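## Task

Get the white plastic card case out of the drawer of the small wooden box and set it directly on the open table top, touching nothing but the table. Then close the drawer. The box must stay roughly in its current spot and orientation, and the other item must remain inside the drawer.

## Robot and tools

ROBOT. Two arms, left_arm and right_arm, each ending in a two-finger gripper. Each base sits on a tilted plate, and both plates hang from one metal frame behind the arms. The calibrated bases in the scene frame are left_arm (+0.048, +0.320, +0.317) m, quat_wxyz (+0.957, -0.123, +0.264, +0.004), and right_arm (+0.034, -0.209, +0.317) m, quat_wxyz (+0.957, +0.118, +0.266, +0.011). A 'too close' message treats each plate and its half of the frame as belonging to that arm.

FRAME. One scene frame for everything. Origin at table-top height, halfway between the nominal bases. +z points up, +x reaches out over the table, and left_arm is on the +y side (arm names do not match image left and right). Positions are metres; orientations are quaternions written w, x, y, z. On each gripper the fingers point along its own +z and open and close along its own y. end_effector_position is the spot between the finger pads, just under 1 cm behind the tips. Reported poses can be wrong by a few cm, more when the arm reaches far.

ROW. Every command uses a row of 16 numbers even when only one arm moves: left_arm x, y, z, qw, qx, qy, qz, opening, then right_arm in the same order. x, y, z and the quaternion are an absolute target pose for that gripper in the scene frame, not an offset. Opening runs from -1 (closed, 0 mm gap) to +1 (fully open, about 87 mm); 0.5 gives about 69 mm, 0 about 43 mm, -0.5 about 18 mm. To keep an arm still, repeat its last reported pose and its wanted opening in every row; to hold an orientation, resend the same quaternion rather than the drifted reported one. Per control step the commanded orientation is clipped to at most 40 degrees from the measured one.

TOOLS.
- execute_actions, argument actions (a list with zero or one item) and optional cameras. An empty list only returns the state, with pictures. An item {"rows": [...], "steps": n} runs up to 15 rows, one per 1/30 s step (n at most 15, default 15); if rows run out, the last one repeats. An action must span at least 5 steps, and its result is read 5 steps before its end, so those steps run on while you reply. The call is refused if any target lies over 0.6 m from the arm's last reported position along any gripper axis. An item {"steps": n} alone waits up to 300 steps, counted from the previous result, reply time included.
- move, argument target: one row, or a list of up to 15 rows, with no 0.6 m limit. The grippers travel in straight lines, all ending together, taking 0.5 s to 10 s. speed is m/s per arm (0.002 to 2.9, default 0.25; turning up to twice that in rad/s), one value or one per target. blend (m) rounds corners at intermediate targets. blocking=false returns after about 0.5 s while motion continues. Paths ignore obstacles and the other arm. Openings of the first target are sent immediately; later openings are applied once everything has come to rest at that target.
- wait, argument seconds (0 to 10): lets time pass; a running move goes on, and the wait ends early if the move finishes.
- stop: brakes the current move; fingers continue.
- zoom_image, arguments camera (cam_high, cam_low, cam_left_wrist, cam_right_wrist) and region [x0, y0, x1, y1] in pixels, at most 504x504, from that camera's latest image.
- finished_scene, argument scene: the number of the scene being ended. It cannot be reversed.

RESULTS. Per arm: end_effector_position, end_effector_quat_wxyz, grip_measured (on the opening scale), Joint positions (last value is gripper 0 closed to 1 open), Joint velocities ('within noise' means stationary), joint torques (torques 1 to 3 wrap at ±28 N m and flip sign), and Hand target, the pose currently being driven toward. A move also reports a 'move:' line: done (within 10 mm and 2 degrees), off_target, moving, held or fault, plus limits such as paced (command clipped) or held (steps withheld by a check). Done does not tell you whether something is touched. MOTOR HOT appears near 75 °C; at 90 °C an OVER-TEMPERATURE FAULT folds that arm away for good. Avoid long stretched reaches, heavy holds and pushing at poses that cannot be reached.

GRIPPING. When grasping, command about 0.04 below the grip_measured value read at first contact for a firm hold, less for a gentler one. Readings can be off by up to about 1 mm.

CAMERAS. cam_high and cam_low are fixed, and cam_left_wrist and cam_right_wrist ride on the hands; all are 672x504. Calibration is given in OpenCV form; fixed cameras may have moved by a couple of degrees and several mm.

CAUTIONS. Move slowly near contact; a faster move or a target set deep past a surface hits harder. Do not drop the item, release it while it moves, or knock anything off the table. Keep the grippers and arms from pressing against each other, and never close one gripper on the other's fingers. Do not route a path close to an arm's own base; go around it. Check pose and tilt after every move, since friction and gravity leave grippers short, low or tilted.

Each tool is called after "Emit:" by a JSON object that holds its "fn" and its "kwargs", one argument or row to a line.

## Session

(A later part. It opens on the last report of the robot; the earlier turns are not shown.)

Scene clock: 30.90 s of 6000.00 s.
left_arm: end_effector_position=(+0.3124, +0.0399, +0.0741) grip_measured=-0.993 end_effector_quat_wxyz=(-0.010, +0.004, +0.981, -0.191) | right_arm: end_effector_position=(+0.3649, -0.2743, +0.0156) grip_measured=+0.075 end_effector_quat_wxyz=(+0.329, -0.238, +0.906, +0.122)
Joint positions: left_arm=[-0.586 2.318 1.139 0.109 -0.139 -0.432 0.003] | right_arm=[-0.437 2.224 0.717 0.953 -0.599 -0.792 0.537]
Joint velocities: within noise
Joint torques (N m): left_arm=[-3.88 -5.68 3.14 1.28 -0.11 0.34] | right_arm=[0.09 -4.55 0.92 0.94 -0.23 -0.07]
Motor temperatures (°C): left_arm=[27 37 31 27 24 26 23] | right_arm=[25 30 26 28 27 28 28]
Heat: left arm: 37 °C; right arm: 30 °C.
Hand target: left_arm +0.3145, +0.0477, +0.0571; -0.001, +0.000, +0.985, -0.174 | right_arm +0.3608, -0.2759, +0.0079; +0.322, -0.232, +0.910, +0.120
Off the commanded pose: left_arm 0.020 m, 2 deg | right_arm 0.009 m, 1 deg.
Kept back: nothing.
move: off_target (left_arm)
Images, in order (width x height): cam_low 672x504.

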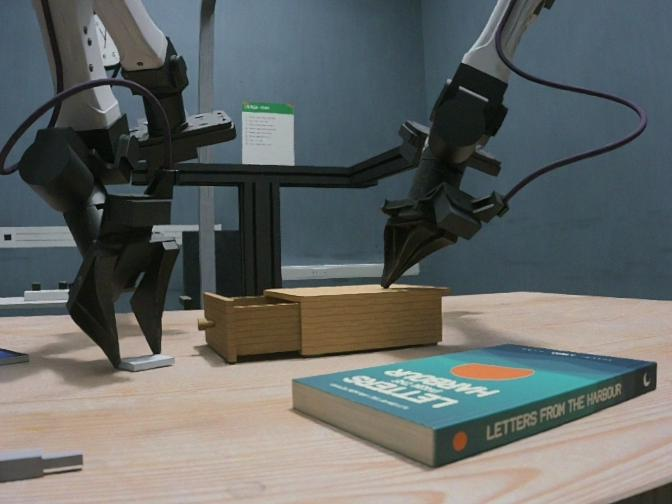

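Emit:
{"fn": "move", "kwargs": {
  "target": [
    [0.315,0.047,0.056,0,0,0.985,-0.174,-1,0.362,-0.275,0.0115,0.3216,-0.2315,0.9102,0.1202,0.22],
    [0.315,0.047,0.056,0,0,0.985,-0.174,-1,0.357,-0.278,0.075,0.3216,-0.2315,0.9102,0.1202,0.22]
  ],
  "speed": [0.05,0.15],
  "cameras": ["cam_right_wrist","cam_low"]
}}

Scene clock: 34.60 s of 6000.00 s.
left_arm: end_effector_position=(+0.3124, +0.0399, +0.0741) grip_measured=-0.993 end_effector_quat_wxyz=(-0.010, +0.004, +0.981, -0.191) | right_arm: end_effector_position=(+0.3517, -0.2728, +0.0674) grip_measured=+0.220 end_effector_quat_wxyz=(+0.314, -0.230, +0.912, +0.128)
Joint positions: left_arm=[-0.586 2.318 1.139 0.109 -0.139 -0.432 0.003] | right_arm=[-0.446 1.967 0.561 0.815 -0.597 -0.792 0.61]
Joint velocities: within noise
Joint torques (N m): left_arm=[-3.86 -5.63 3.11 1.28 -0.12 0.34] | right_arm=[-0.44 -9.01 -0.62 0.82 -0.36 -0.17]
Motor temperatures (°C): left_arm=[27 37 31 27 24 26 23] | right_arm=[25 30 26 28 27 28 28]
Heat: left arm: 37 °C; right arm: 30 °C.
Hand target: left_arm +0.3145, +0.0477, +0.0571; -0.001, +0.000, +0.985, -0.174 | right_arm +0.3570, -0.2779, +0.0747; +0.322, -0.232, +0.910, +0.120
Off the commanded pose: left_arm 0.020 m, 2 deg | right_arm 0.011 m, 1 deg.
Kept back: nothing.
move: off_target (left_arm, right_arm)
camera_calibration:
cam_right_wrist: T_world_to_cam=[[0.515348, -0.853434, -0.0778857, -0.410626], [-0.832965, -0.520198, 0.188584, 0.158013], [-0.20146, -0.0323105, -0.978964, 0.264544], [0, 0, 0, 1]] pos_world=[0.39653, -0.259696, 0.197198]
Images, in order (width x height): cam_low 672x504, cam_right_wrist 672x504.

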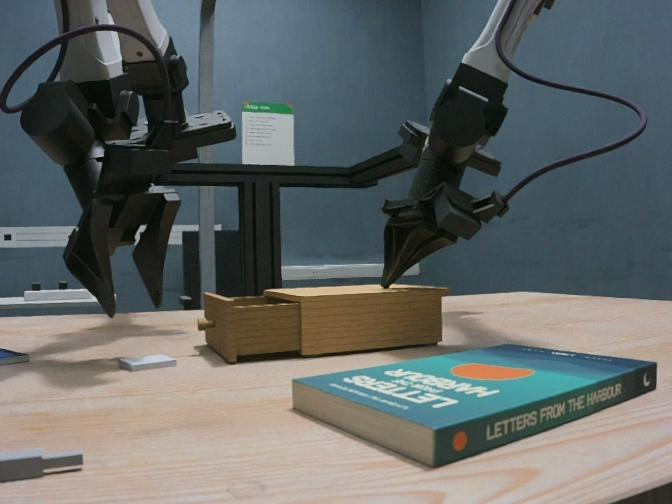

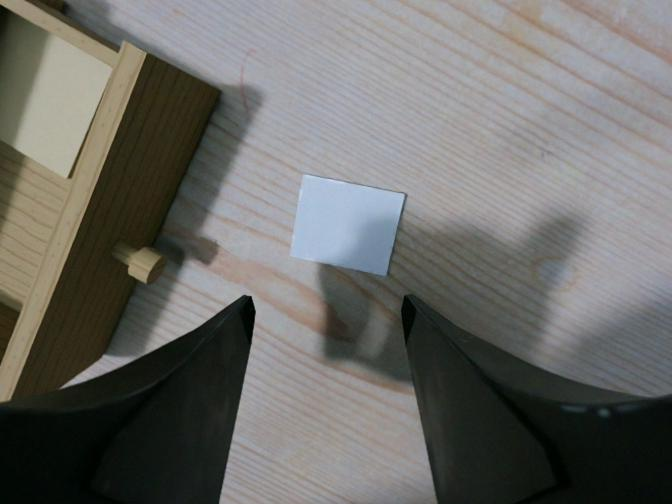

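Emit:
{"fn": "move", "kwargs": {
  "target": [
    [0.315,0.047,0.056,0,0,0.985,-0.174,-1,0.338,-0.212,0.052,-0.0076,-0.0429,0.9839,0.1734,-1],
    [0.315,0.047,0.056,0,0,0.985,-0.174,-1,0.336,-0.090,0.046,-0.0076,-0.0429,0.9839,0.1734,-1]
  ],
  "speed": [0.3,0.08],
  "blend": [0.01,0],
  "cameras": ["cam_high","cam_low"]
}}

Emit:
{"fn": "zoom_image", "kwargs": {
  "camera": "cam_low",
  "region": [190, 260, 460, 370]
}}

Emit:
{"fn": "zoom_image", "kwargs": {
  "camera": "cam_high",
  "region": [260, 270, 420, 370]
}}

Scene clock: 38.47 s of 6000.00 s.
left_arm: end_effector_position=(+0.3124, +0.0399, +0.0741) grip_measured=-0.993 end_effector_quat_wxyz=(-0.010, +0.004, +0.981, -0.191) | right_arm: end_effector_position=(+0.3373, -0.1241, +0.0459) grip_measured=-0.974 end_effector_quat_wxyz=(-0.011, -0.035, +0.991, +0.125)
Joint positions: left_arm=[-0.586 2.318 1.139 0.109 -0.139 -0.432 0.003] | right_arm=[0.097 2.111 1.018 0.027 0.033 -0.024 0.013]
Joint velocities: within noise
Joint torques (N m): left_arm=[-3.86 -5.61 3.18 1.27 -0.11 0.33] | right_arm=[7.72 -5.42 2.7 0.38 -0.91 0.01]
Motor temperatures (°C): left_arm=[27 37 31 27 24 26 23] | right_arm=[25 30 26 28 27 28 27]
Heat: left arm: 37 °C; right arm: 30 °C.
Hand target: left_arm +0.3145, +0.0477, +0.0571; -0.001, +0.000, +0.985, -0.174 | right_arm +0.3349, -0.0916, +0.0479; -0.009, -0.043, +0.984, +0.173
Off the commanded pose: left_arm 0.020 m, 2 deg | right_arm 0.034 m, 6 deg.
Kept back: nothing.
move: off_target (left_arm, right_arm)
Images, in order (width x height): cam_high 672x504, cam_low 672x504.

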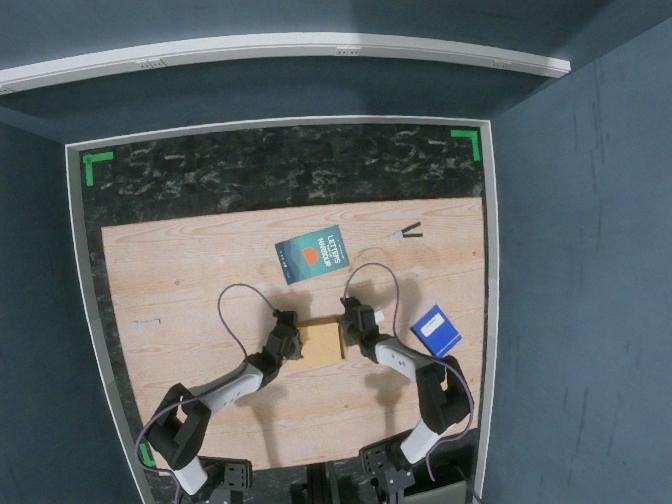

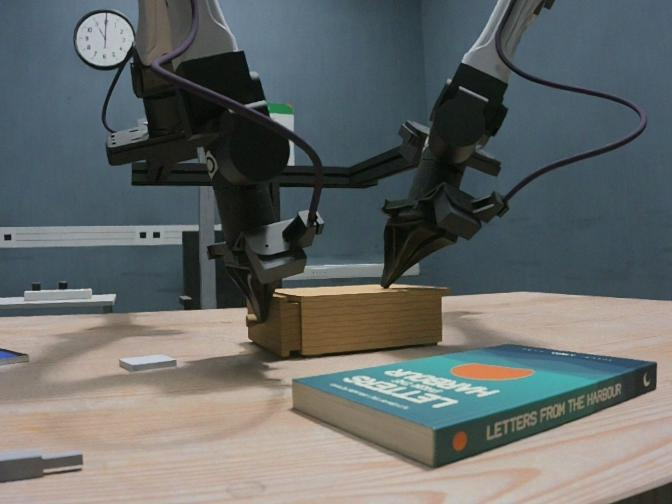

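Scaled by 1.867 from the camera's 672x504 image, which has a finer 960x720 frame.

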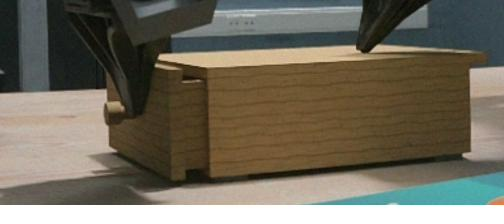

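Scaled by 3.150 from the camera's 672x504 image, which has a finer 960x720 frame.

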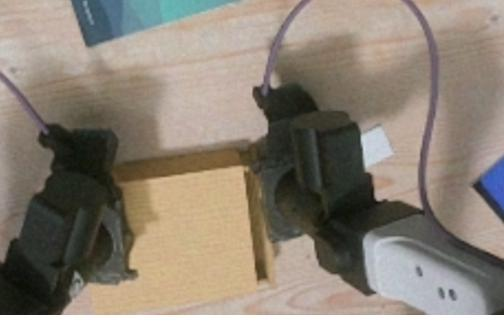

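Emit:
{"fn": "move", "kwargs": {
  "target": [0.315,0.047,0.056,0,0,0.985,-0.174,-1,0.336,-0.062,0.044,-0.0076,-0.0429,0.9839,0.1734,-1],
  "speed": 0.07,
  "cameras": ["cam_high","cam_low"]
}}

Emit:
{"fn": "zoom_image", "kwargs": {
  "camera": "cam_low",
  "region": [190, 260, 460, 370]
}}

Scene clock: 39.47 s of 6000.00 s.
left_arm: end_effector_position=(+0.3124, +0.0398, +0.0742) grip_measured=-0.993 end_effector_quat_wxyz=(-0.010, +0.004, +0.981, -0.192) | right_arm: end_effector_position=(+0.3416, -0.0998, +0.0433) grip_measured=-0.974 end_effector_quat_wxyz=(-0.006, -0.039, +0.992, +0.118)
Joint positions: left_arm=[-0.586 2.318 1.139 0.109 -0.138 -0.432 0.003] | right_arm=[0.167 2.15 1.054 0.037 0.082 0.028 0.013]
Joint velocities: within noise
Joint torques (N m): left_arm=[-3.89 -5.67 3.17 1.28 -0.11 0.32] | right_arm=[8.47 -5.3 2.71 0.4 -1.05 0.15]
Motor temperatures (°C): left_arm=[27 37 31 27 24 26 23] | right_arm=[25 30 26 28 27 28 27]
Heat: left arm: 37 °C; right arm: 30 °C.
Hand target: left_arm +0.3145, +0.0477, +0.0571; -0.001, +0.000, +0.985, -0.174 | right_arm +0.3349, -0.0642, +0.0463; -0.009, -0.043, +0.984, +0.172
Off the commanded pose: left_arm 0.020 m, 2 deg | right_arm 0.038 m, 6 deg.
Kept back: nothing.
move: off_target (left_arm, right_arm)
Images, in order (width x height): cam_high 672x504, cam_low 672x504.

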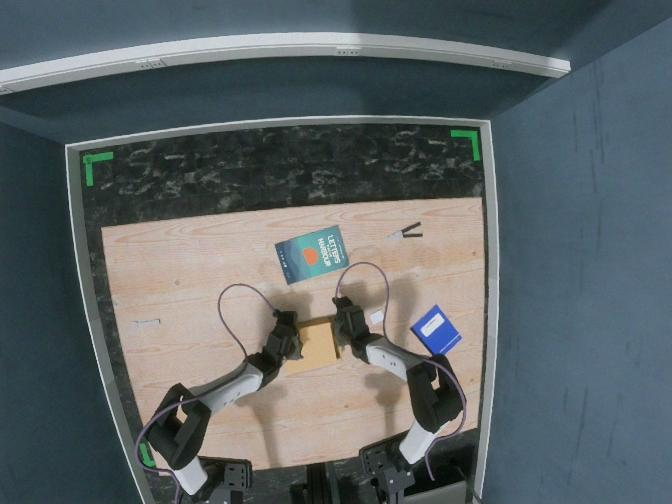

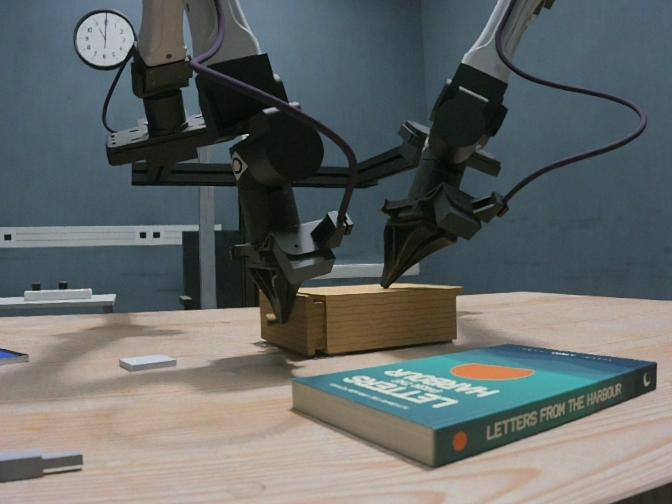

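Scaled by 1.867 from the camera's 672x504 image, which has a finer 960x720 frame.

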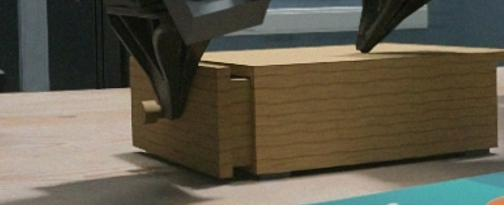

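Emit:
{"fn": "zoom_image", "kwargs": {
  "camera": "cam_high",
  "region": [260, 270, 420, 390]
}}

Scaled by 3.150 from the camera's 672x504 image, which has a finer 960x720 frame.

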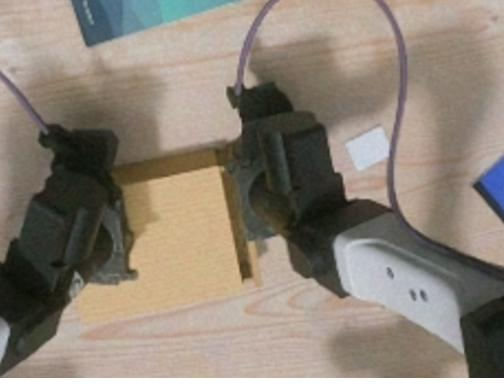

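Emit:
{"fn": "move", "kwargs": {
  "target": [
    [0.316,0.050,0.095,0,0,1,0,0,0.333,-0.125,0.046,-0.0076,-0.0429,0.9839,0.1734,-1],
    [0.318,0.047,0.042,0,0,1,0,0,0.328,-0.112,0.046,-0.0076,-0.0429,0.9839,0.1734,-1]
  ],
  "speed": [0.2,0.08],
  "blend": [0.005,0],
  "cameras": ["cam_high","cam_low"]
}}

Emit:
{"fn": "zoom_image", "kwargs": {
  "camera": "cam_high",
  "region": [260, 270, 420, 390]
}}

Scene clock: 42.33 s of 6000.00 s.
left_arm: end_effector_position=(+0.3126, +0.0409, +0.0742) grip_measured=+0.000 end_effector_quat_wxyz=(-0.013, +0.021, +1.000, -0.009) | right_arm: end_effector_position=(+0.3209, -0.1143, +0.0375) grip_measured=-0.974 end_effector_quat_wxyz=(-0.019, -0.042, +0.984, +0.174)
Joint positions: left_arm=[-0.716 2.446 1.43 -0.299 -0.503 -0.598 0.5] | right_arm=[0.072 2.151 0.991 0.076 -0.078 -0.061 0.013]
Joint velocities: within noise
Joint torques (N m): left_arm=[-2.69 -4.68 3.51 1.58 -0.19 0.27] | right_arm=[4.72 -10.04 0.28 0.14 -0.15 -0.08]
Motor temperatures (°C): left_arm=[27 37 31 27 24 26 23] | right_arm=[25 31 26 28 27 28 27]
Heat: left arm: 37 °C; right arm: 31 °C.
Hand target: left_arm +0.3168, +0.0490, +0.0450; -0.001, +0.000, +1.000, +0.001 | right_arm +0.3279, -0.1120, +0.0457; -0.008, -0.043, +0.984, +0.174
Off the commanded pose: left_arm 0.033 m, 3 deg | right_arm 0.011 m, 1 deg.
Kept back: nothing.
move: off_target (left_arm, right_arm)
Images, in order (width x height): cam_high 672x504, cam_low 672x504.

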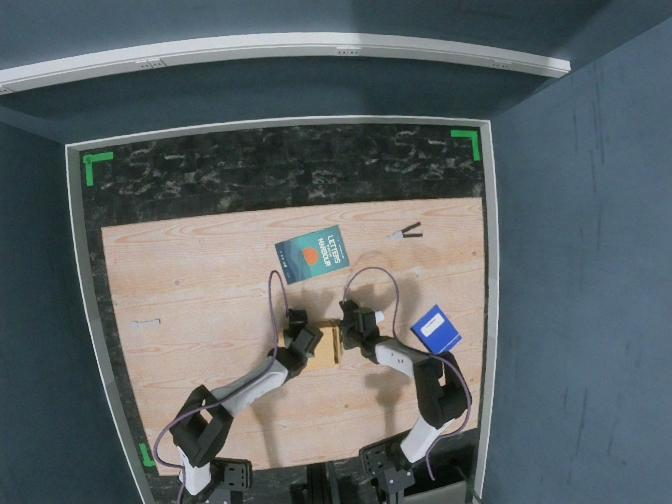

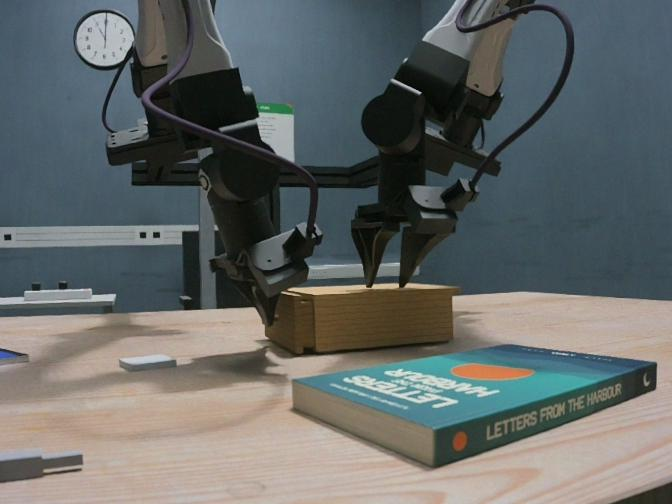

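Scaled by 3.150 from the camera's 672x504 image, which has a finer 960x720 frame.

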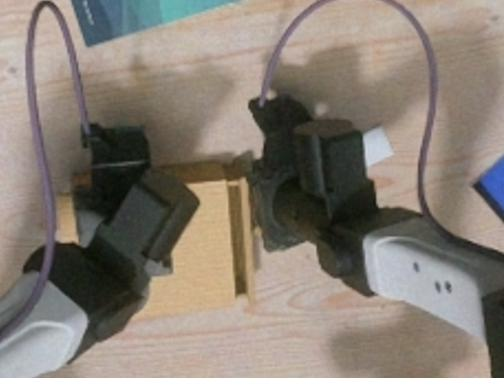

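Emit:
{"fn": "move", "kwargs": {
  "target": [
    [0.318,0.047,0.042,0,0,1,0,0,0.340,-0.118,0.050,-0.0076,-0.0429,0.9839,0.1734,-1],
    [0.318,0.047,0.042,0,0,1,0,0,0.338,-0.058,0.047,-0.0076,-0.0429,0.9839,0.1734,-1]
  ],
  "speed": [0.15,0.07],
  "blend": [0.003,0],
  "cameras": ["cam_high","cam_low"]
}}

Emit:
{"fn": "zoom_image", "kwargs": {
  "camera": "cam_low",
  "region": [190, 260, 460, 370]
}}

Emit:
{"fn": "zoom_image", "kwargs": {
  "camera": "cam_high",
  "region": [260, 270, 420, 390]
}}

Scene clock: 44.23 s of 6000.00 s.
left_arm: end_effector_position=(+0.3117, +0.0437, +0.0740) grip_measured=+0.000 end_effector_quat_wxyz=(-0.015, +0.027, +1.000, -0.005) | right_arm: end_effector_position=(+0.3316, -0.0988, +0.0449) grip_measured=-0.974 end_effector_quat_wxyz=(-0.022, -0.035, +0.992, +0.116)
Joint positions: left_arm=[-0.714 2.446 1.431 -0.308 -0.507 -0.59 0.5] | right_arm=[0.172 2.151 1.046 0.012 0.085 0.046 0.013]
Joint velocities: within noise
Joint torques (N m): left_arm=[-2.81 -4.77 3.55 1.63 -0.12 0.2] | right_arm=[9.09 -5.81 3.88 0.48 -1.02 0.05]
Motor temperatures (°C): left_arm=[27 37 31 28 24 26 23] | right_arm=[26 31 26 28 27 28 27]
Heat: left arm: 37 °C; right arm: 31 °C.
Hand target: left_arm +0.3167, +0.0491, +0.0450; -0.001, +0.000, +1.000, +0.001 | right_arm +0.3365, -0.0601, +0.0499; -0.009, -0.044, +0.984, +0.173
Off the commanded pose: left_arm 0.033 m, 4 deg | right_arm 0.041 m, 7 deg.
Kept back: nothing.
move: off_target (left_arm, right_arm)
Images, in order (width x height): cam_high 672x504, cam_low 672x504.

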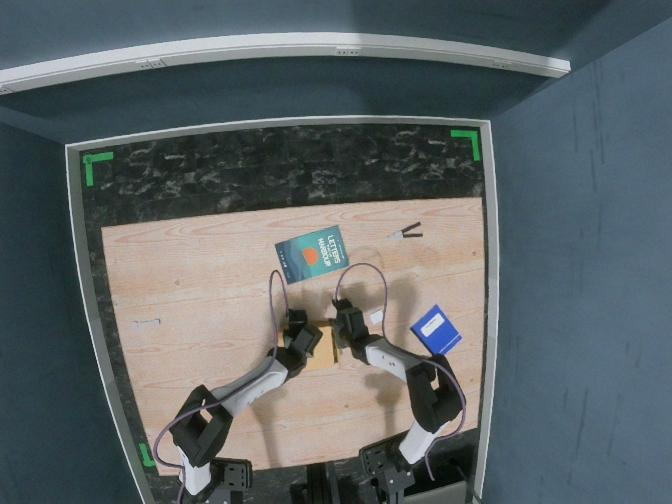

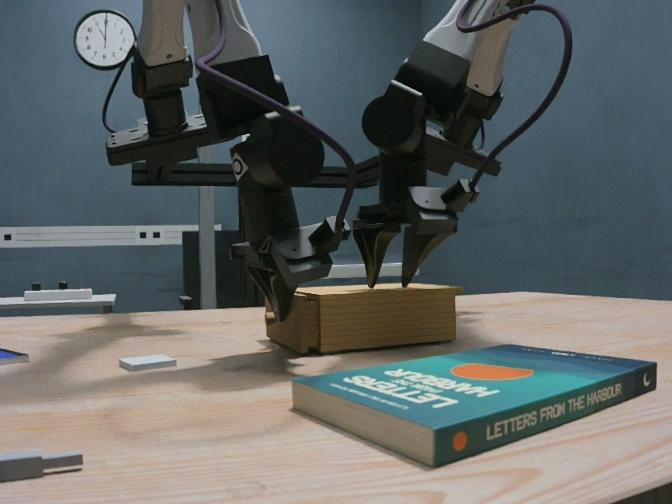

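Scaled by 1.867 from the camera's 672x504 image, which has a finer 960x720 frame.

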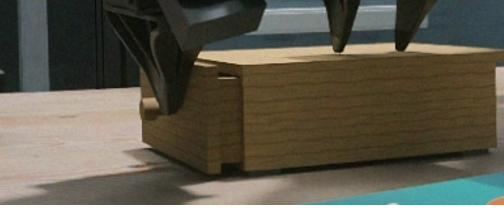

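Scaled by 3.150 from the camera's 672x504 image, which has a finer 960x720 frame.

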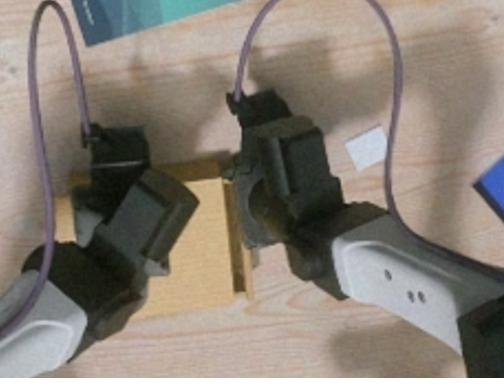

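Emit:
{"fn": "wait", "kwargs": {
  "seconds": 0.05,
  "cameras": ["cam_right_wrist","cam_left_wrist","cam_high"]
}}

Emit:
{"fn": "zoom_image", "kwargs": {
  "camera": "cam_left_wrist",
  "region": [400, 100, 672, 440]
}}

Scene clock: 44.67 s of 6000.00 s.
left_arm: end_effector_position=(+0.3117, +0.0438, +0.0740) grip_measured=+0.000 end_effector_quat_wxyz=(-0.015, +0.027, +1.000, -0.004) | right_arm: end_effector_position=(+0.3315, -0.0987, +0.0450) grip_measured=-0.974 end_effector_quat_wxyz=(-0.022, -0.034, +0.992, +0.116)
Joint positions: left_arm=[-0.714 2.446 1.431 -0.308 -0.507 -0.589 0.5] | right_arm=[0.173 2.151 1.046 0.012 0.086 0.049 0.013]
Joint velocities: within noise
Joint torques (N m): left_arm=[-2.78 -4.78 3.62 1.63 -0.14 0.19] | right_arm=[9.17 -5.67 3.97 0.46 -0.98 0.03]
Motor temperatures (°C): left_arm=[27 37 31 28 24 26 23] | right_arm=[26 31 26 28 27 28 27]
Heat: left arm: 37 °C; right arm: 31 °C.
Hand target: left_arm +0.3167, +0.0491, +0.0450; -0.001, +0.000, +1.000, +0.001 | right_arm +0.3366, -0.0600, +0.0499; -0.009, -0.044, +0.984, +0.173
Off the commanded pose: left_arm 0.033 m, 4 deg | right_arm 0.041 m, 7 deg.
Steps of this call (1-13: nothing new was sent). Readings (end_effector_position of left_arm | right_arm):
1: (+0.3117, +0.0437, +0.0740) | (+0.3316, -0.0989, +0.0449)
2: (+0.3117, +0.0437, +0.0740) | (+0.3316, -0.0989, +0.0449)
4: (+0.3117, +0.0438, +0.0740) | (+0.3316, -0.0988, +0.0449)
8: (+0.3117, +0.0438, +0.0740) | (+0.3315, -0.0987, +0.0450)
13: the state above
camera_calibration:
cam_left_wrist: T_world_to_cam=[[-0.0568154, -0.998381, -0.00267992, 0.0596616], [-0.636906, 0.0341774, 0.770183, 0.164761], [-0.768845, 0.0454651, -0.637817, 0.425765], [0, 0, 0, 1]] pos_world=[0.435674, 0.0345764, 0.144824]
cam_right_wrist: T_world_to_cam=[[0.0827386, -0.968623, -0.234357, -0.114303], [-0.595259, -0.236638, 0.767899, 0.159226], [-0.799262, 0.0759683, -0.596161, 0.435748], [0, 0, 0, 1]] pos_world=[0.452515, -0.10614, 0.110719]
Images, in order (width x height): cam_high 672x504, cam_left_wrist 672x504, cam_right_wrist 672x504.

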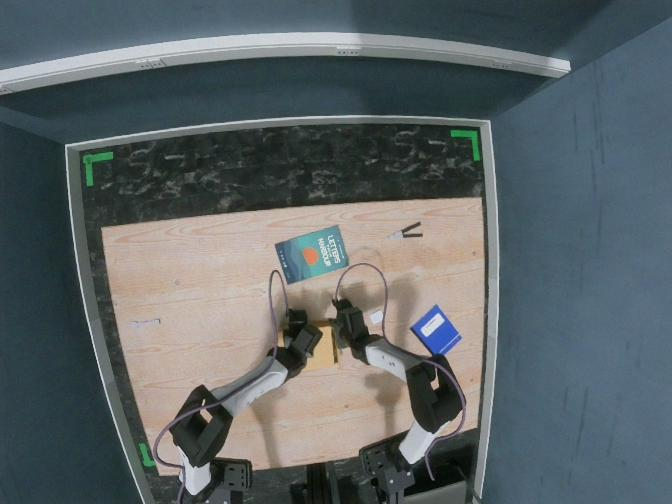

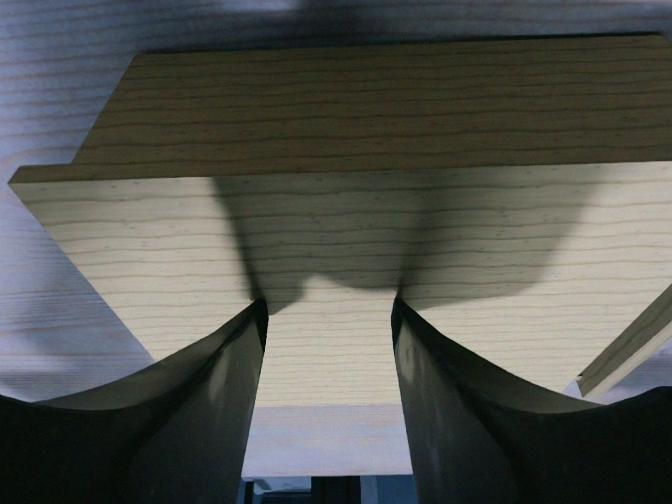

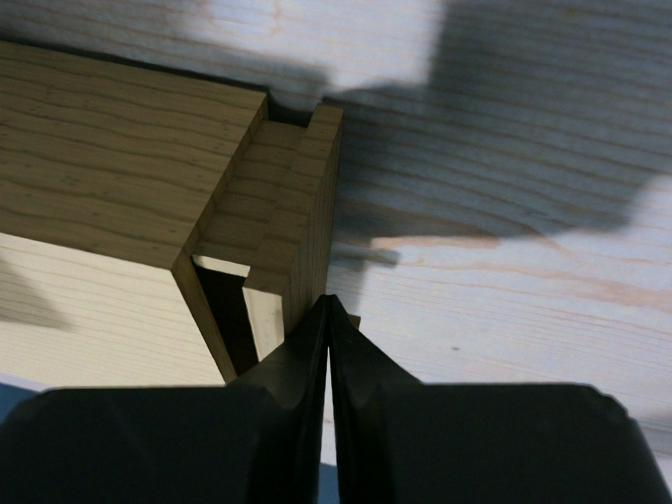

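Scaled by 1.482 from the camera's 672x504 image, which has a finer 960x720 frame.

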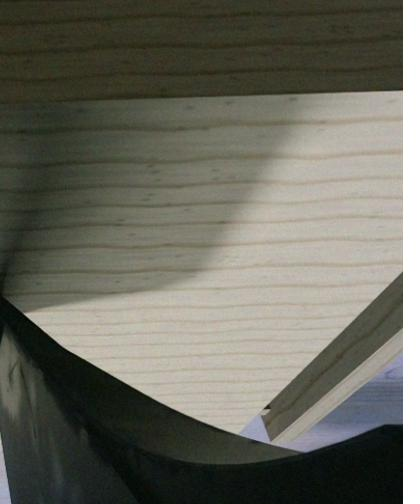

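Emit:
{"fn": "move", "kwargs": {
  "target": [
    [0.316,0.055,0.095,0,0,1,0,-1,0.336,-0.100,0.047,-0.0076,-0.0429,0.9839,0.1734,-1],
    [0.320,0.165,0.085,0,0,0.985,-0.174,-1,0.336,-0.100,0.047,-0.0076,-0.0429,0.9839,0.1734,-1],
    [0.320,0.165,0.040,0,0,0.985,-0.174,-1,0.336,-0.100,0.047,-0.0076,-0.0429,0.9839,0.1734,-1],
    [0.320,0.115,0.040,0,0,0.985,-0.174,-1,0.336,-0.100,0.047,-0.0076,-0.0429,0.9839,0.1734,-1]
  ],
  "speed": [0.2,0.3,0.2,0.08],
  "blend": [0.02,0.02,0.01,0],
  "cameras": ["cam_high","cam_low","cam_left_wrist"]
}}

Emit:
{"fn": "zoom_image", "kwargs": {
  "camera": "cam_high",
  "region": [240, 270, 400, 390]
}}

Emit:
{"fn": "zoom_image", "kwargs": {
  "camera": "cam_low",
  "region": [230, 250, 500, 370]
}}

Scene clock: 49.37 s of 6000.00 s.
left_arm: end_effector_position=(+0.3203, +0.1190, +0.0428) grip_measured=-0.993 end_effector_quat_wxyz=(-0.001, +0.002, +0.984, -0.177) | right_arm: end_effector_position=(+0.3262, -0.0989, +0.0440) grip_measured=-0.974 end_effector_quat_wxyz=(-0.025, -0.044, +0.984, +0.168)
Joint positions: left_arm=[-0.381 2.278 1.014 0.22 -0.072 -0.252 0.003] | right_arm=[0.124 2.151 1.027 0.029 -0.042 -0.016 0.013]
Joint velocities: within noise
Joint torques (N m): left_arm=[-5.49 -7.27 2.32 0.82 0.1 0.07] | right_arm=[3.15 -9.03 1.07 0.31 -0.31 -0.25]
Motor temperatures (°C): left_arm=[27 37 31 28 24 26 23] | right_arm=[26 31 26 28 27 28 27]
Heat: left arm: 37 °C; right arm: 31 °C.
Hand target: left_arm +0.3200, +0.1150, +0.0402; +0.000, +0.000, +0.985, -0.174 | right_arm +0.3360, -0.1000, +0.0471; -0.008, -0.043, +0.984, +0.173
Off the commanded pose: left_arm 0.005 m, 0 deg | right_arm 0.010 m, 2 deg.
Kept back: nothing.
move: done
camera_calibration:
cam_left_wrist: T_world_to_cam=[[-0.00724555, -0.941799, 0.336099, 0.0980841], [-0.658852, 0.257336, 0.706889, 0.174775], [-0.752238, -0.216318, -0.622371, 0.434147], [0, 0, 0, 1]] pos_world=[0.442444, 0.141313, 0.113688]
Images, in order (width x height): cam_high 672x504, cam_low 672x504, cam_left_wrist 672x504.

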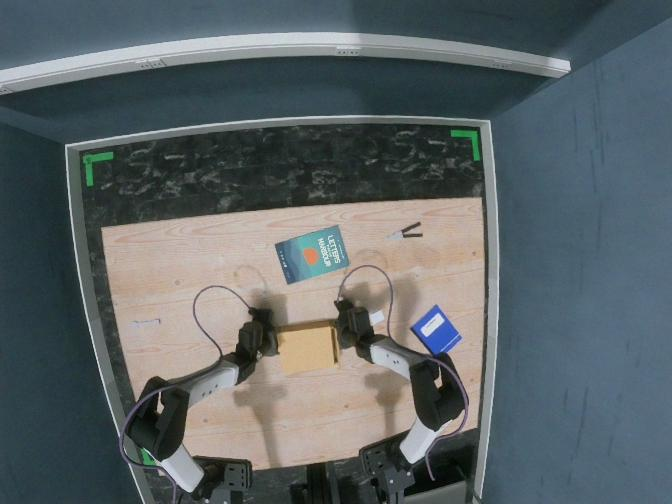

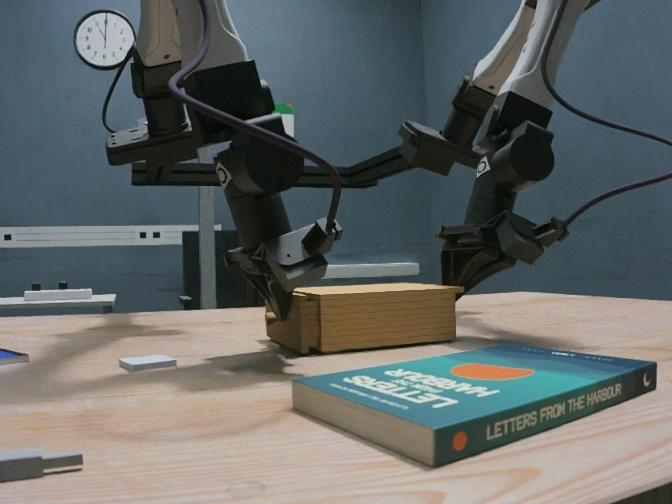

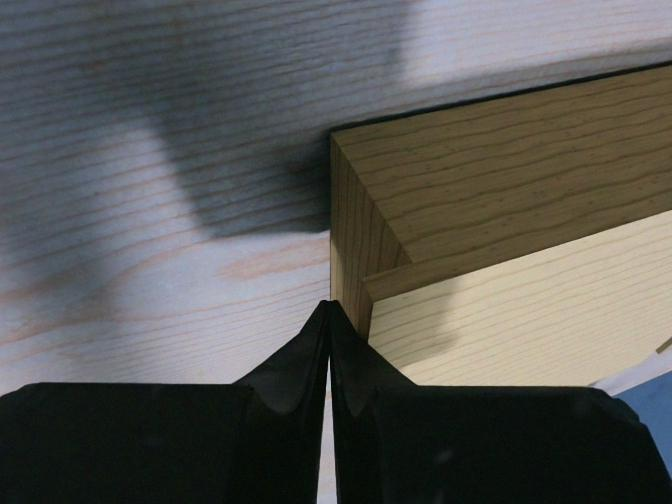

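Scaled by 3.150 from the camera's 672x504 image, which has a finer 960x720 frame.

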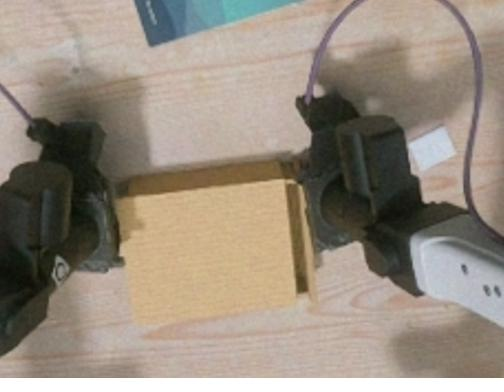

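Scaled by 1.867 from the camera's 672x504 image, which has a finer 960x720 frame.

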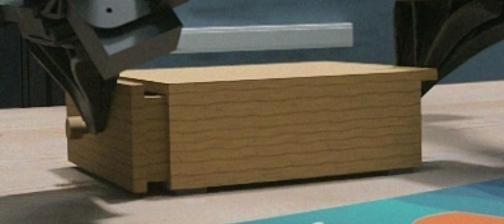

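Emit:
{"fn": "move", "kwargs": {
  "target": [0.322,0.088,0.040,0,0,0.985,-0.174,-1,0.338,-0.055,0.047,-0.0076,-0.0429,0.9839,0.1734,-1],
  "speed": 0.06,
  "cameras": ["cam_high","cam_low"]
}}

Emit:
{"fn": "zoom_image", "kwargs": {
  "camera": "cam_high",
  "region": [240, 270, 400, 390]
}}

Emit:
{"fn": "zoom_image", "kwargs": {
  "camera": "cam_low",
  "region": [230, 250, 500, 370]
}}

Scene clock: 50.80 s of 6000.00 s.
left_arm: end_effector_position=(+0.3202, +0.1199, +0.0377) grip_measured=-0.993 end_effector_quat_wxyz=(-0.007, +0.002, +0.992, -0.129) | right_arm: end_effector_position=(+0.3266, -0.0983, +0.0455) grip_measured=-0.974 end_effector_quat_wxyz=(-0.030, -0.037, +0.992, +0.113)
Joint positions: left_arm=[-0.415 2.307 1.068 0.153 -0.178 -0.29 0.003] | right_arm=[0.178 2.154 1.046 -0.003 0.093 0.052 0.013]
Joint velocities: within noise
Joint torques (N m): left_arm=[-8.17 -6.6 3.25 1.14 0.74 -0.11] | right_arm=[9.35 -5.7 4.22 0.59 -1.09 0.04]
Motor temperatures (°C): left_arm=[27 37 31 28 24 26 23] | right_arm=[26 31 26 28 27 28 27]
Heat: left arm: 37 °C; right arm: 31 °C.
Hand target: left_arm +0.3214, +0.0896, +0.0420; -0.001, +0.001, +0.985, -0.173 | right_arm +0.3363, -0.0573, +0.0506; -0.010, -0.044, +0.984, +0.173
Off the commanded pose: left_arm 0.032 m, 5 deg | right_arm 0.045 m, 8 deg.
Kept back: nothing.
move: off_target (left_arm, right_arm)
Images, in order (width x height): cam_high 672x504, cam_low 672x504.

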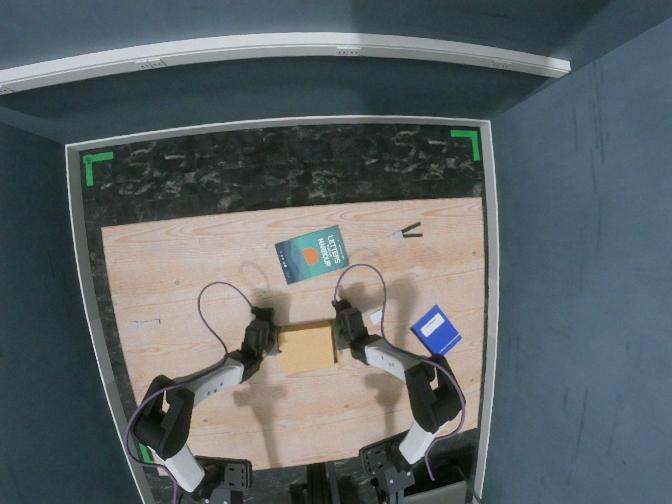

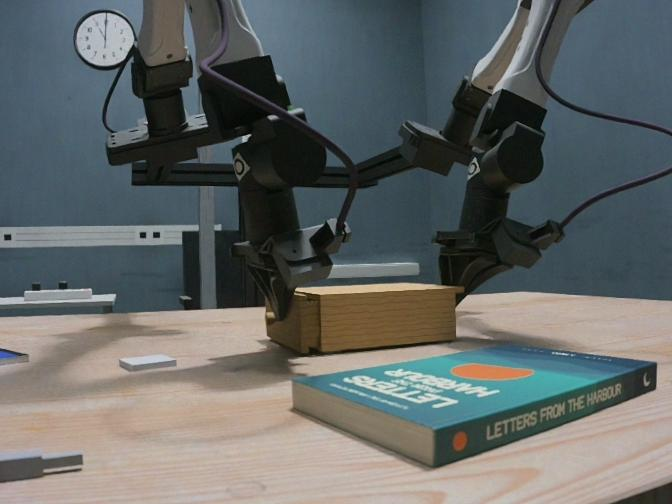

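Scaled by 3.150 from the camera's 672x504 image, which has a finer 960x720 frame.

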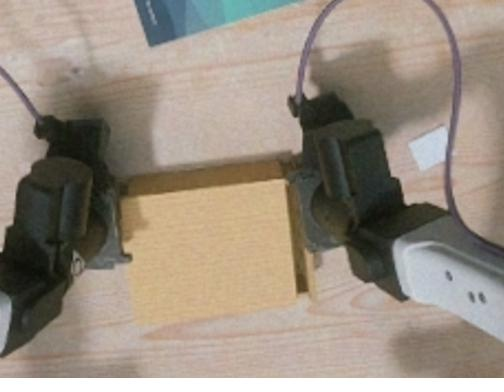

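Scaled by 1.867 from the camera's 672x504 image, which has a finer 960x720 frame.

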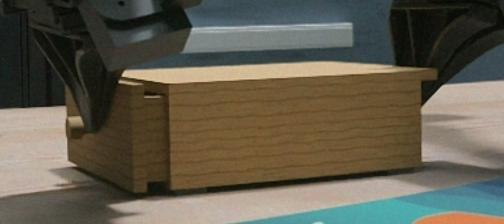

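Emit:
{"fn": "wait", "kwargs": {
  "seconds": 0.03,
  "cameras": ["cam_right_wrist"]
}}

Emit:
{"fn": "zoom_image", "kwargs": {
  "camera": "cam_right_wrist",
  "region": [120, 60, 400, 400]
}}

Scene clock: 51.10 s of 6000.00 s.
left_arm: end_effector_position=(+0.3203, +0.1199, +0.0378) grip_measured=-0.993 end_effector_quat_wxyz=(-0.007, +0.002, +0.992, -0.129) | right_arm: end_effector_position=(+0.3267, -0.0982, +0.0455) grip_measured=-0.974 end_effector_quat_wxyz=(-0.031, -0.036, +0.993, +0.113)
Joint positions: left_arm=[-0.415 2.307 1.068 0.152 -0.179 -0.29 0.003] | right_arm=[0.179 2.154 1.046 -0.003 0.094 0.054 0.013]
Joint velocities: within noise
Joint torques (N m): left_arm=[-8.17 -6.6 3.28 1.14 0.75 -0.13] | right_arm=[9.29 -5.86 4.3 0.57 -1.05 0.08]
Motor temperatures (°C): left_arm=[27 37 31 28 24 26 23] | right_arm=[26 31 26 28 27 28 27]
Heat: left arm: 37 °C; right arm: 31 °C.
Hand target: left_arm +0.3214, +0.0895, +0.0421; -0.001, +0.001, +0.985, -0.174 | right_arm +0.3364, -0.0572, +0.0506; -0.010, -0.044, +0.984, +0.173
Off the commanded pose: left_arm 0.032 m, 5 deg | right_arm 0.045 m, 8 deg.
Steps of this call (1-9: nothing new was sent). Readings (end_effector_position of left_arm | right_arm):
1: (+0.3202, +0.1200, +0.0377) | (+0.3268, -0.0983, +0.0455)
2: (+0.3201, +0.1200, +0.0377) | (+0.3268, -0.0983, +0.0455)
4: (+0.3201, +0.1200, +0.0378) | (+0.3267, -0.0982, +0.0455)
8: (+0.3203, +0.1199, +0.0378) | (+0.3267, -0.0982, +0.0455)
9: the state above
camera_calibration:
cam_right_wrist: T_world_to_cam=[[0.0851877, -0.96981, -0.2285, -0.114431], [-0.581354, -0.234629, 0.779087, 0.151065], [-0.809179, 0.0664709, -0.583791, 0.433923], [0, 0, 0, 1]] pos_world=[0.448692, -0.104375, 0.10948]
Images, in order (width x height): cam_right_wrist 672x504.

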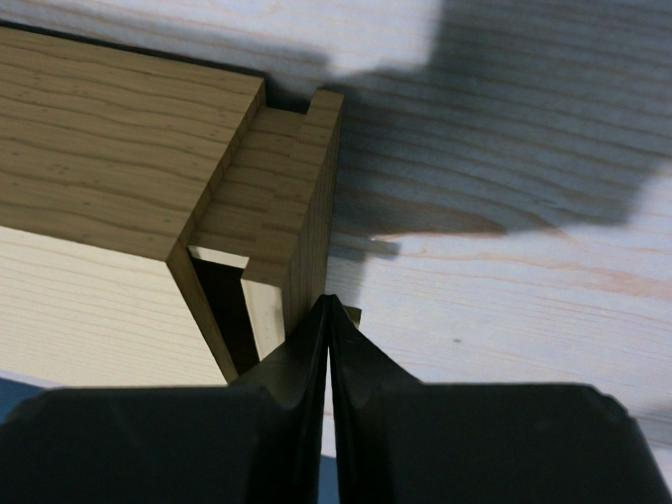

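Scaled by 1.482 from the camera's 672x504 image, which has a finer 960x720 frame.

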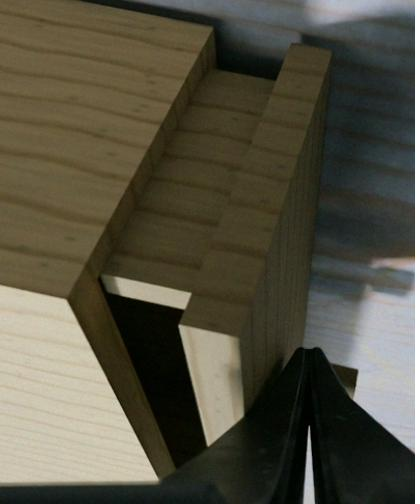

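Emit:
{"fn": "move", "kwargs": {
  "target": [
    [0.322,0.090,0.042,0,0,0.985,-0.174,-1,0.325,-0.108,0.047,-0.0076,-0.0429,0.9839,0.1734,-1],
    [0.322,0.080,0.042,0,0,0.985,-0.174,-1,0.324,-0.032,0.045,-0.0076,-0.0429,0.9839,0.1734,-1]
  ],
  "speed": [0.15,0.08],
  "cameras": ["cam_high","cam_low","cam_right_wrist"]
}}

Emit:
{"fn": "zoom_image", "kwargs": {
  "camera": "cam_low",
  "region": [230, 250, 500, 370]
}}

Scene clock: 53.90 s of 6000.00 s.
left_arm: end_effector_position=(+0.3145, +0.1140, +0.0400) grip_measured=-0.993 end_effector_quat_wxyz=(-0.016, +0.007, +0.992, -0.126) | right_arm: end_effector_position=(+0.3177, -0.0894, +0.0443) grip_measured=-0.974 end_effector_quat_wxyz=(-0.027, -0.034, +0.995, +0.088)
Joint positions: left_arm=[-0.436 2.314 1.079 0.126 -0.188 -0.306 0.003] | right_arm=[0.227 2.168 1.021 0.033 0.165 0.102 0.013]
Joint velocities: within noise
Joint torques (N m): left_arm=[-8.28 -6.76 3.67 1.26 0.74 -0.14] | right_arm=[10.85 -5.08 3.99 0.68 -1.46 0.07]
Motor temperatures (°C): left_arm=[27 38 31 28 24 26 23] | right_arm=[26 31 26 28 28 28 27]
Heat: left arm: 38 °C; right arm: 31 °C.
Hand target: left_arm +0.3213, +0.0817, +0.0446; -0.002, +0.001, +0.985, -0.174 | right_arm +0.3217, -0.0364, +0.0509; -0.011, -0.045, +0.984, +0.171
Off the commanded pose: left_arm 0.035 m, 6 deg | right_arm 0.058 m, 10 deg.
Kept back: nothing.
move: off_target (left_arm, right_arm)
camera_calibration:
cam_right_wrist: T_world_to_cam=[[0.0841816, -0.979973, -0.180461, -0.108141], [-0.589124, -0.195009, 0.784158, 0.154663], [-0.803646, 0.0403023, -0.593742, 0.421685], [0, 0, 0, 1]] pos_world=[0.439104, -0.0928094, 0.109576]
Images, in order (width x height): cam_high 672x504, cam_low 672x504, cam_right_wrist 672x504.

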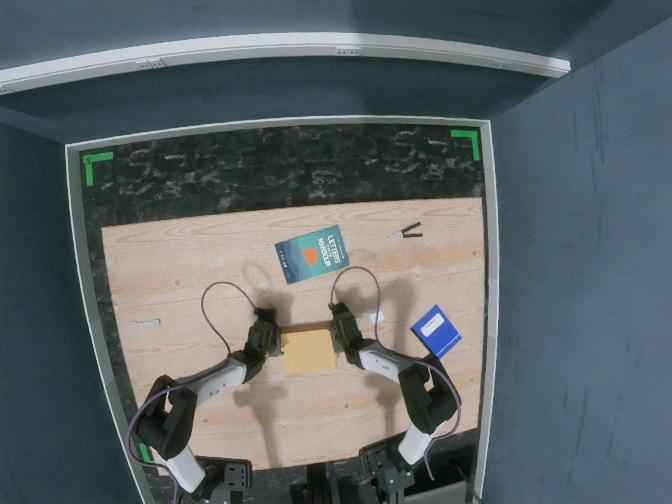

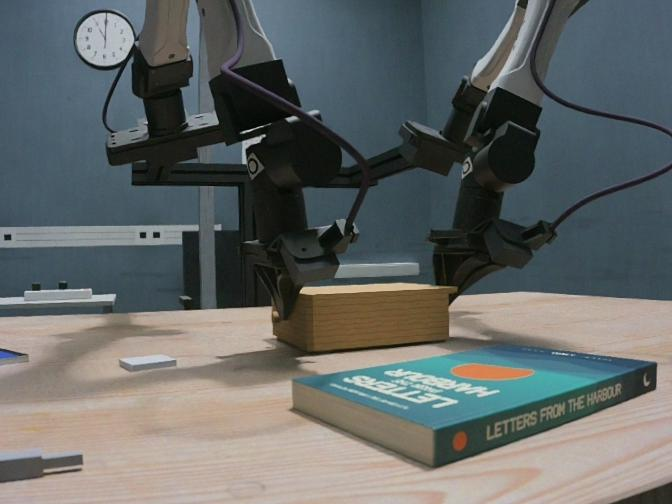

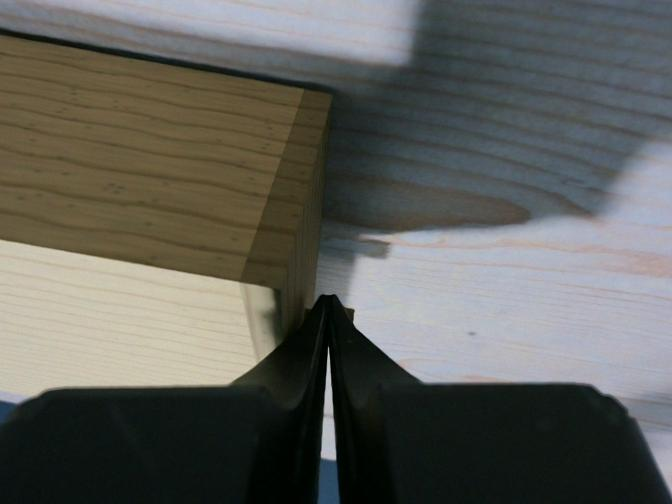

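Scaled by 1.867 from the camera's 672x504 image, which has a finer 960x720 frame.

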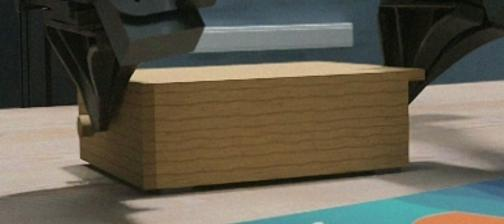

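Emit:
{"fn": "zoom_image", "kwargs": {
  "camera": "cam_high",
  "region": [260, 270, 420, 370]
}}

Scaled by 3.150 from the camera's 672x504 image, which has a finer 960x720 frame.

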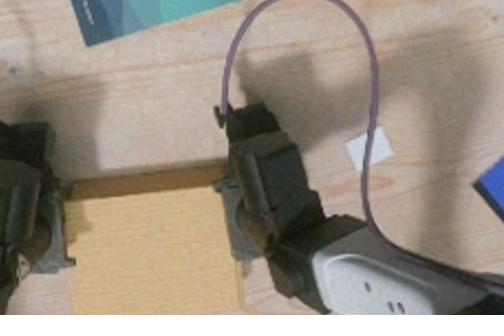

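Emit:
{"fn": "move", "kwargs": {
  "target": [
    [0.318,0.130,0.042,0,0,0.985,-0.174,-1,0.324,-0.120,0.049,-0.0076,-0.0429,0.9839,0.1734,-1],
    [0.288,0.130,0.042,0,0,0.985,-0.174,-1,0.33,-0.180,0.090,-0.0076,-0.0429,0.9839,0.1734,-1],
    [0.286,0.086,0.042,0,0,0.985,-0.174,-1,0.32,-0.210,0.12,-0.0076,-0.0429,0.9839,0.1734,-1]
  ],
  "speed": [0.15,0.2,0.08],
  "blend": [0.005,0.005,0],
  "cameras": ["cam_high","cam_low"]
}}

Emit:
{"fn": "zoom_image", "kwargs": {
  "camera": "cam_high",
  "region": [260, 270, 420, 390]
}}

Scene clock: 57.07 s of 6000.00 s.
left_arm: end_effector_position=(+0.2860, +0.0902, +0.0440) grip_measured=-0.993 end_effector_quat_wxyz=(-0.001, +0.003, +0.985, -0.175) | right_arm: end_effector_position=(+0.3126, -0.2069, +0.1113) grip_measured=-0.974 end_effector_quat_wxyz=(-0.023, -0.040, +0.984, +0.171)
Joint positions: left_arm=[-0.482 2.332 0.957 0.319 -0.125 -0.34 0.003] | right_arm=[-0.155 1.783 0.862 -0.195 -0.173 -0.259 0.013]
Joint velocities: within noise
Joint torques (N m): left_arm=[-5.82 -6.99 1.98 0.83 0.12 0.06] | right_arm=[1.03 -10.22 2.09 -0.11 -0.31 -0.32]
Motor temperatures (°C): left_arm=[28 39 31 28 24 26 23] | right_arm=[27 32 26 28 28 28 27]
Heat: left arm: 39 °C; right arm: 32 °C.
Hand target: left_arm +0.2860, +0.0861, +0.0421; +0.000, +0.000, +0.985, -0.174 | right_arm +0.3198, -0.2099, +0.1196; -0.008, -0.043, +0.984, +0.173
Off the commanded pose: left_arm 0.005 m, 0 deg | right_arm 0.012 m, 2 deg.
Kept back: nothing.
move: off_target (right_arm)
Images, in order (width x height): cam_high 672x504, cam_low 672x504.

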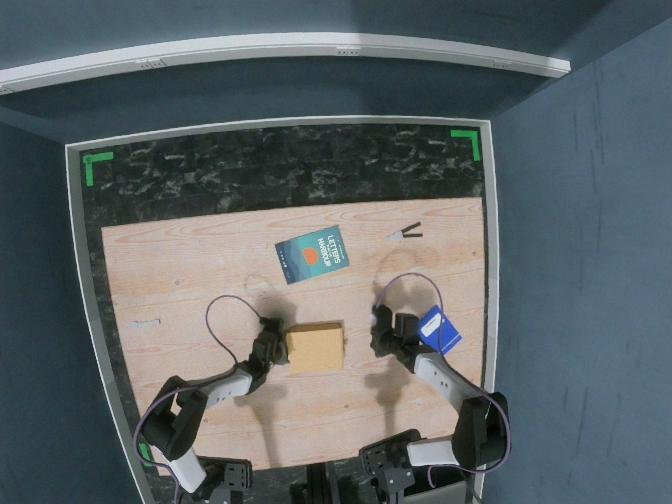

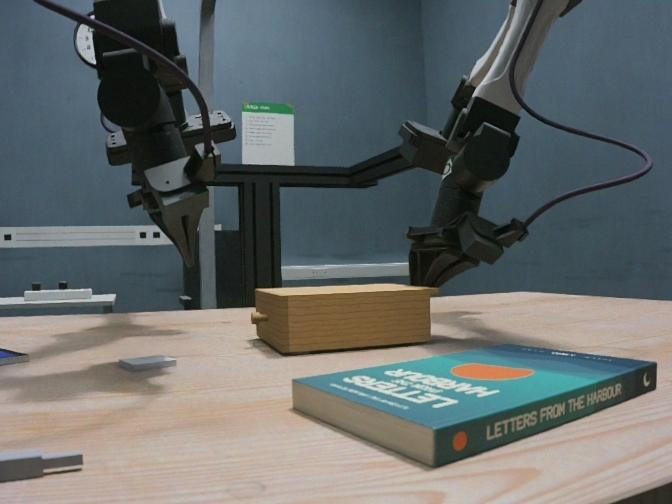

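Scaled by 3.150 from the camera's 672x504 image, which has a finer 960x720 frame.

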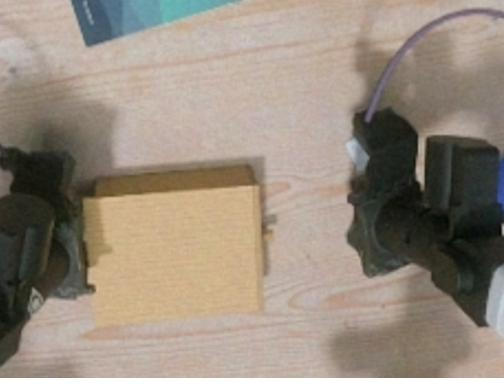

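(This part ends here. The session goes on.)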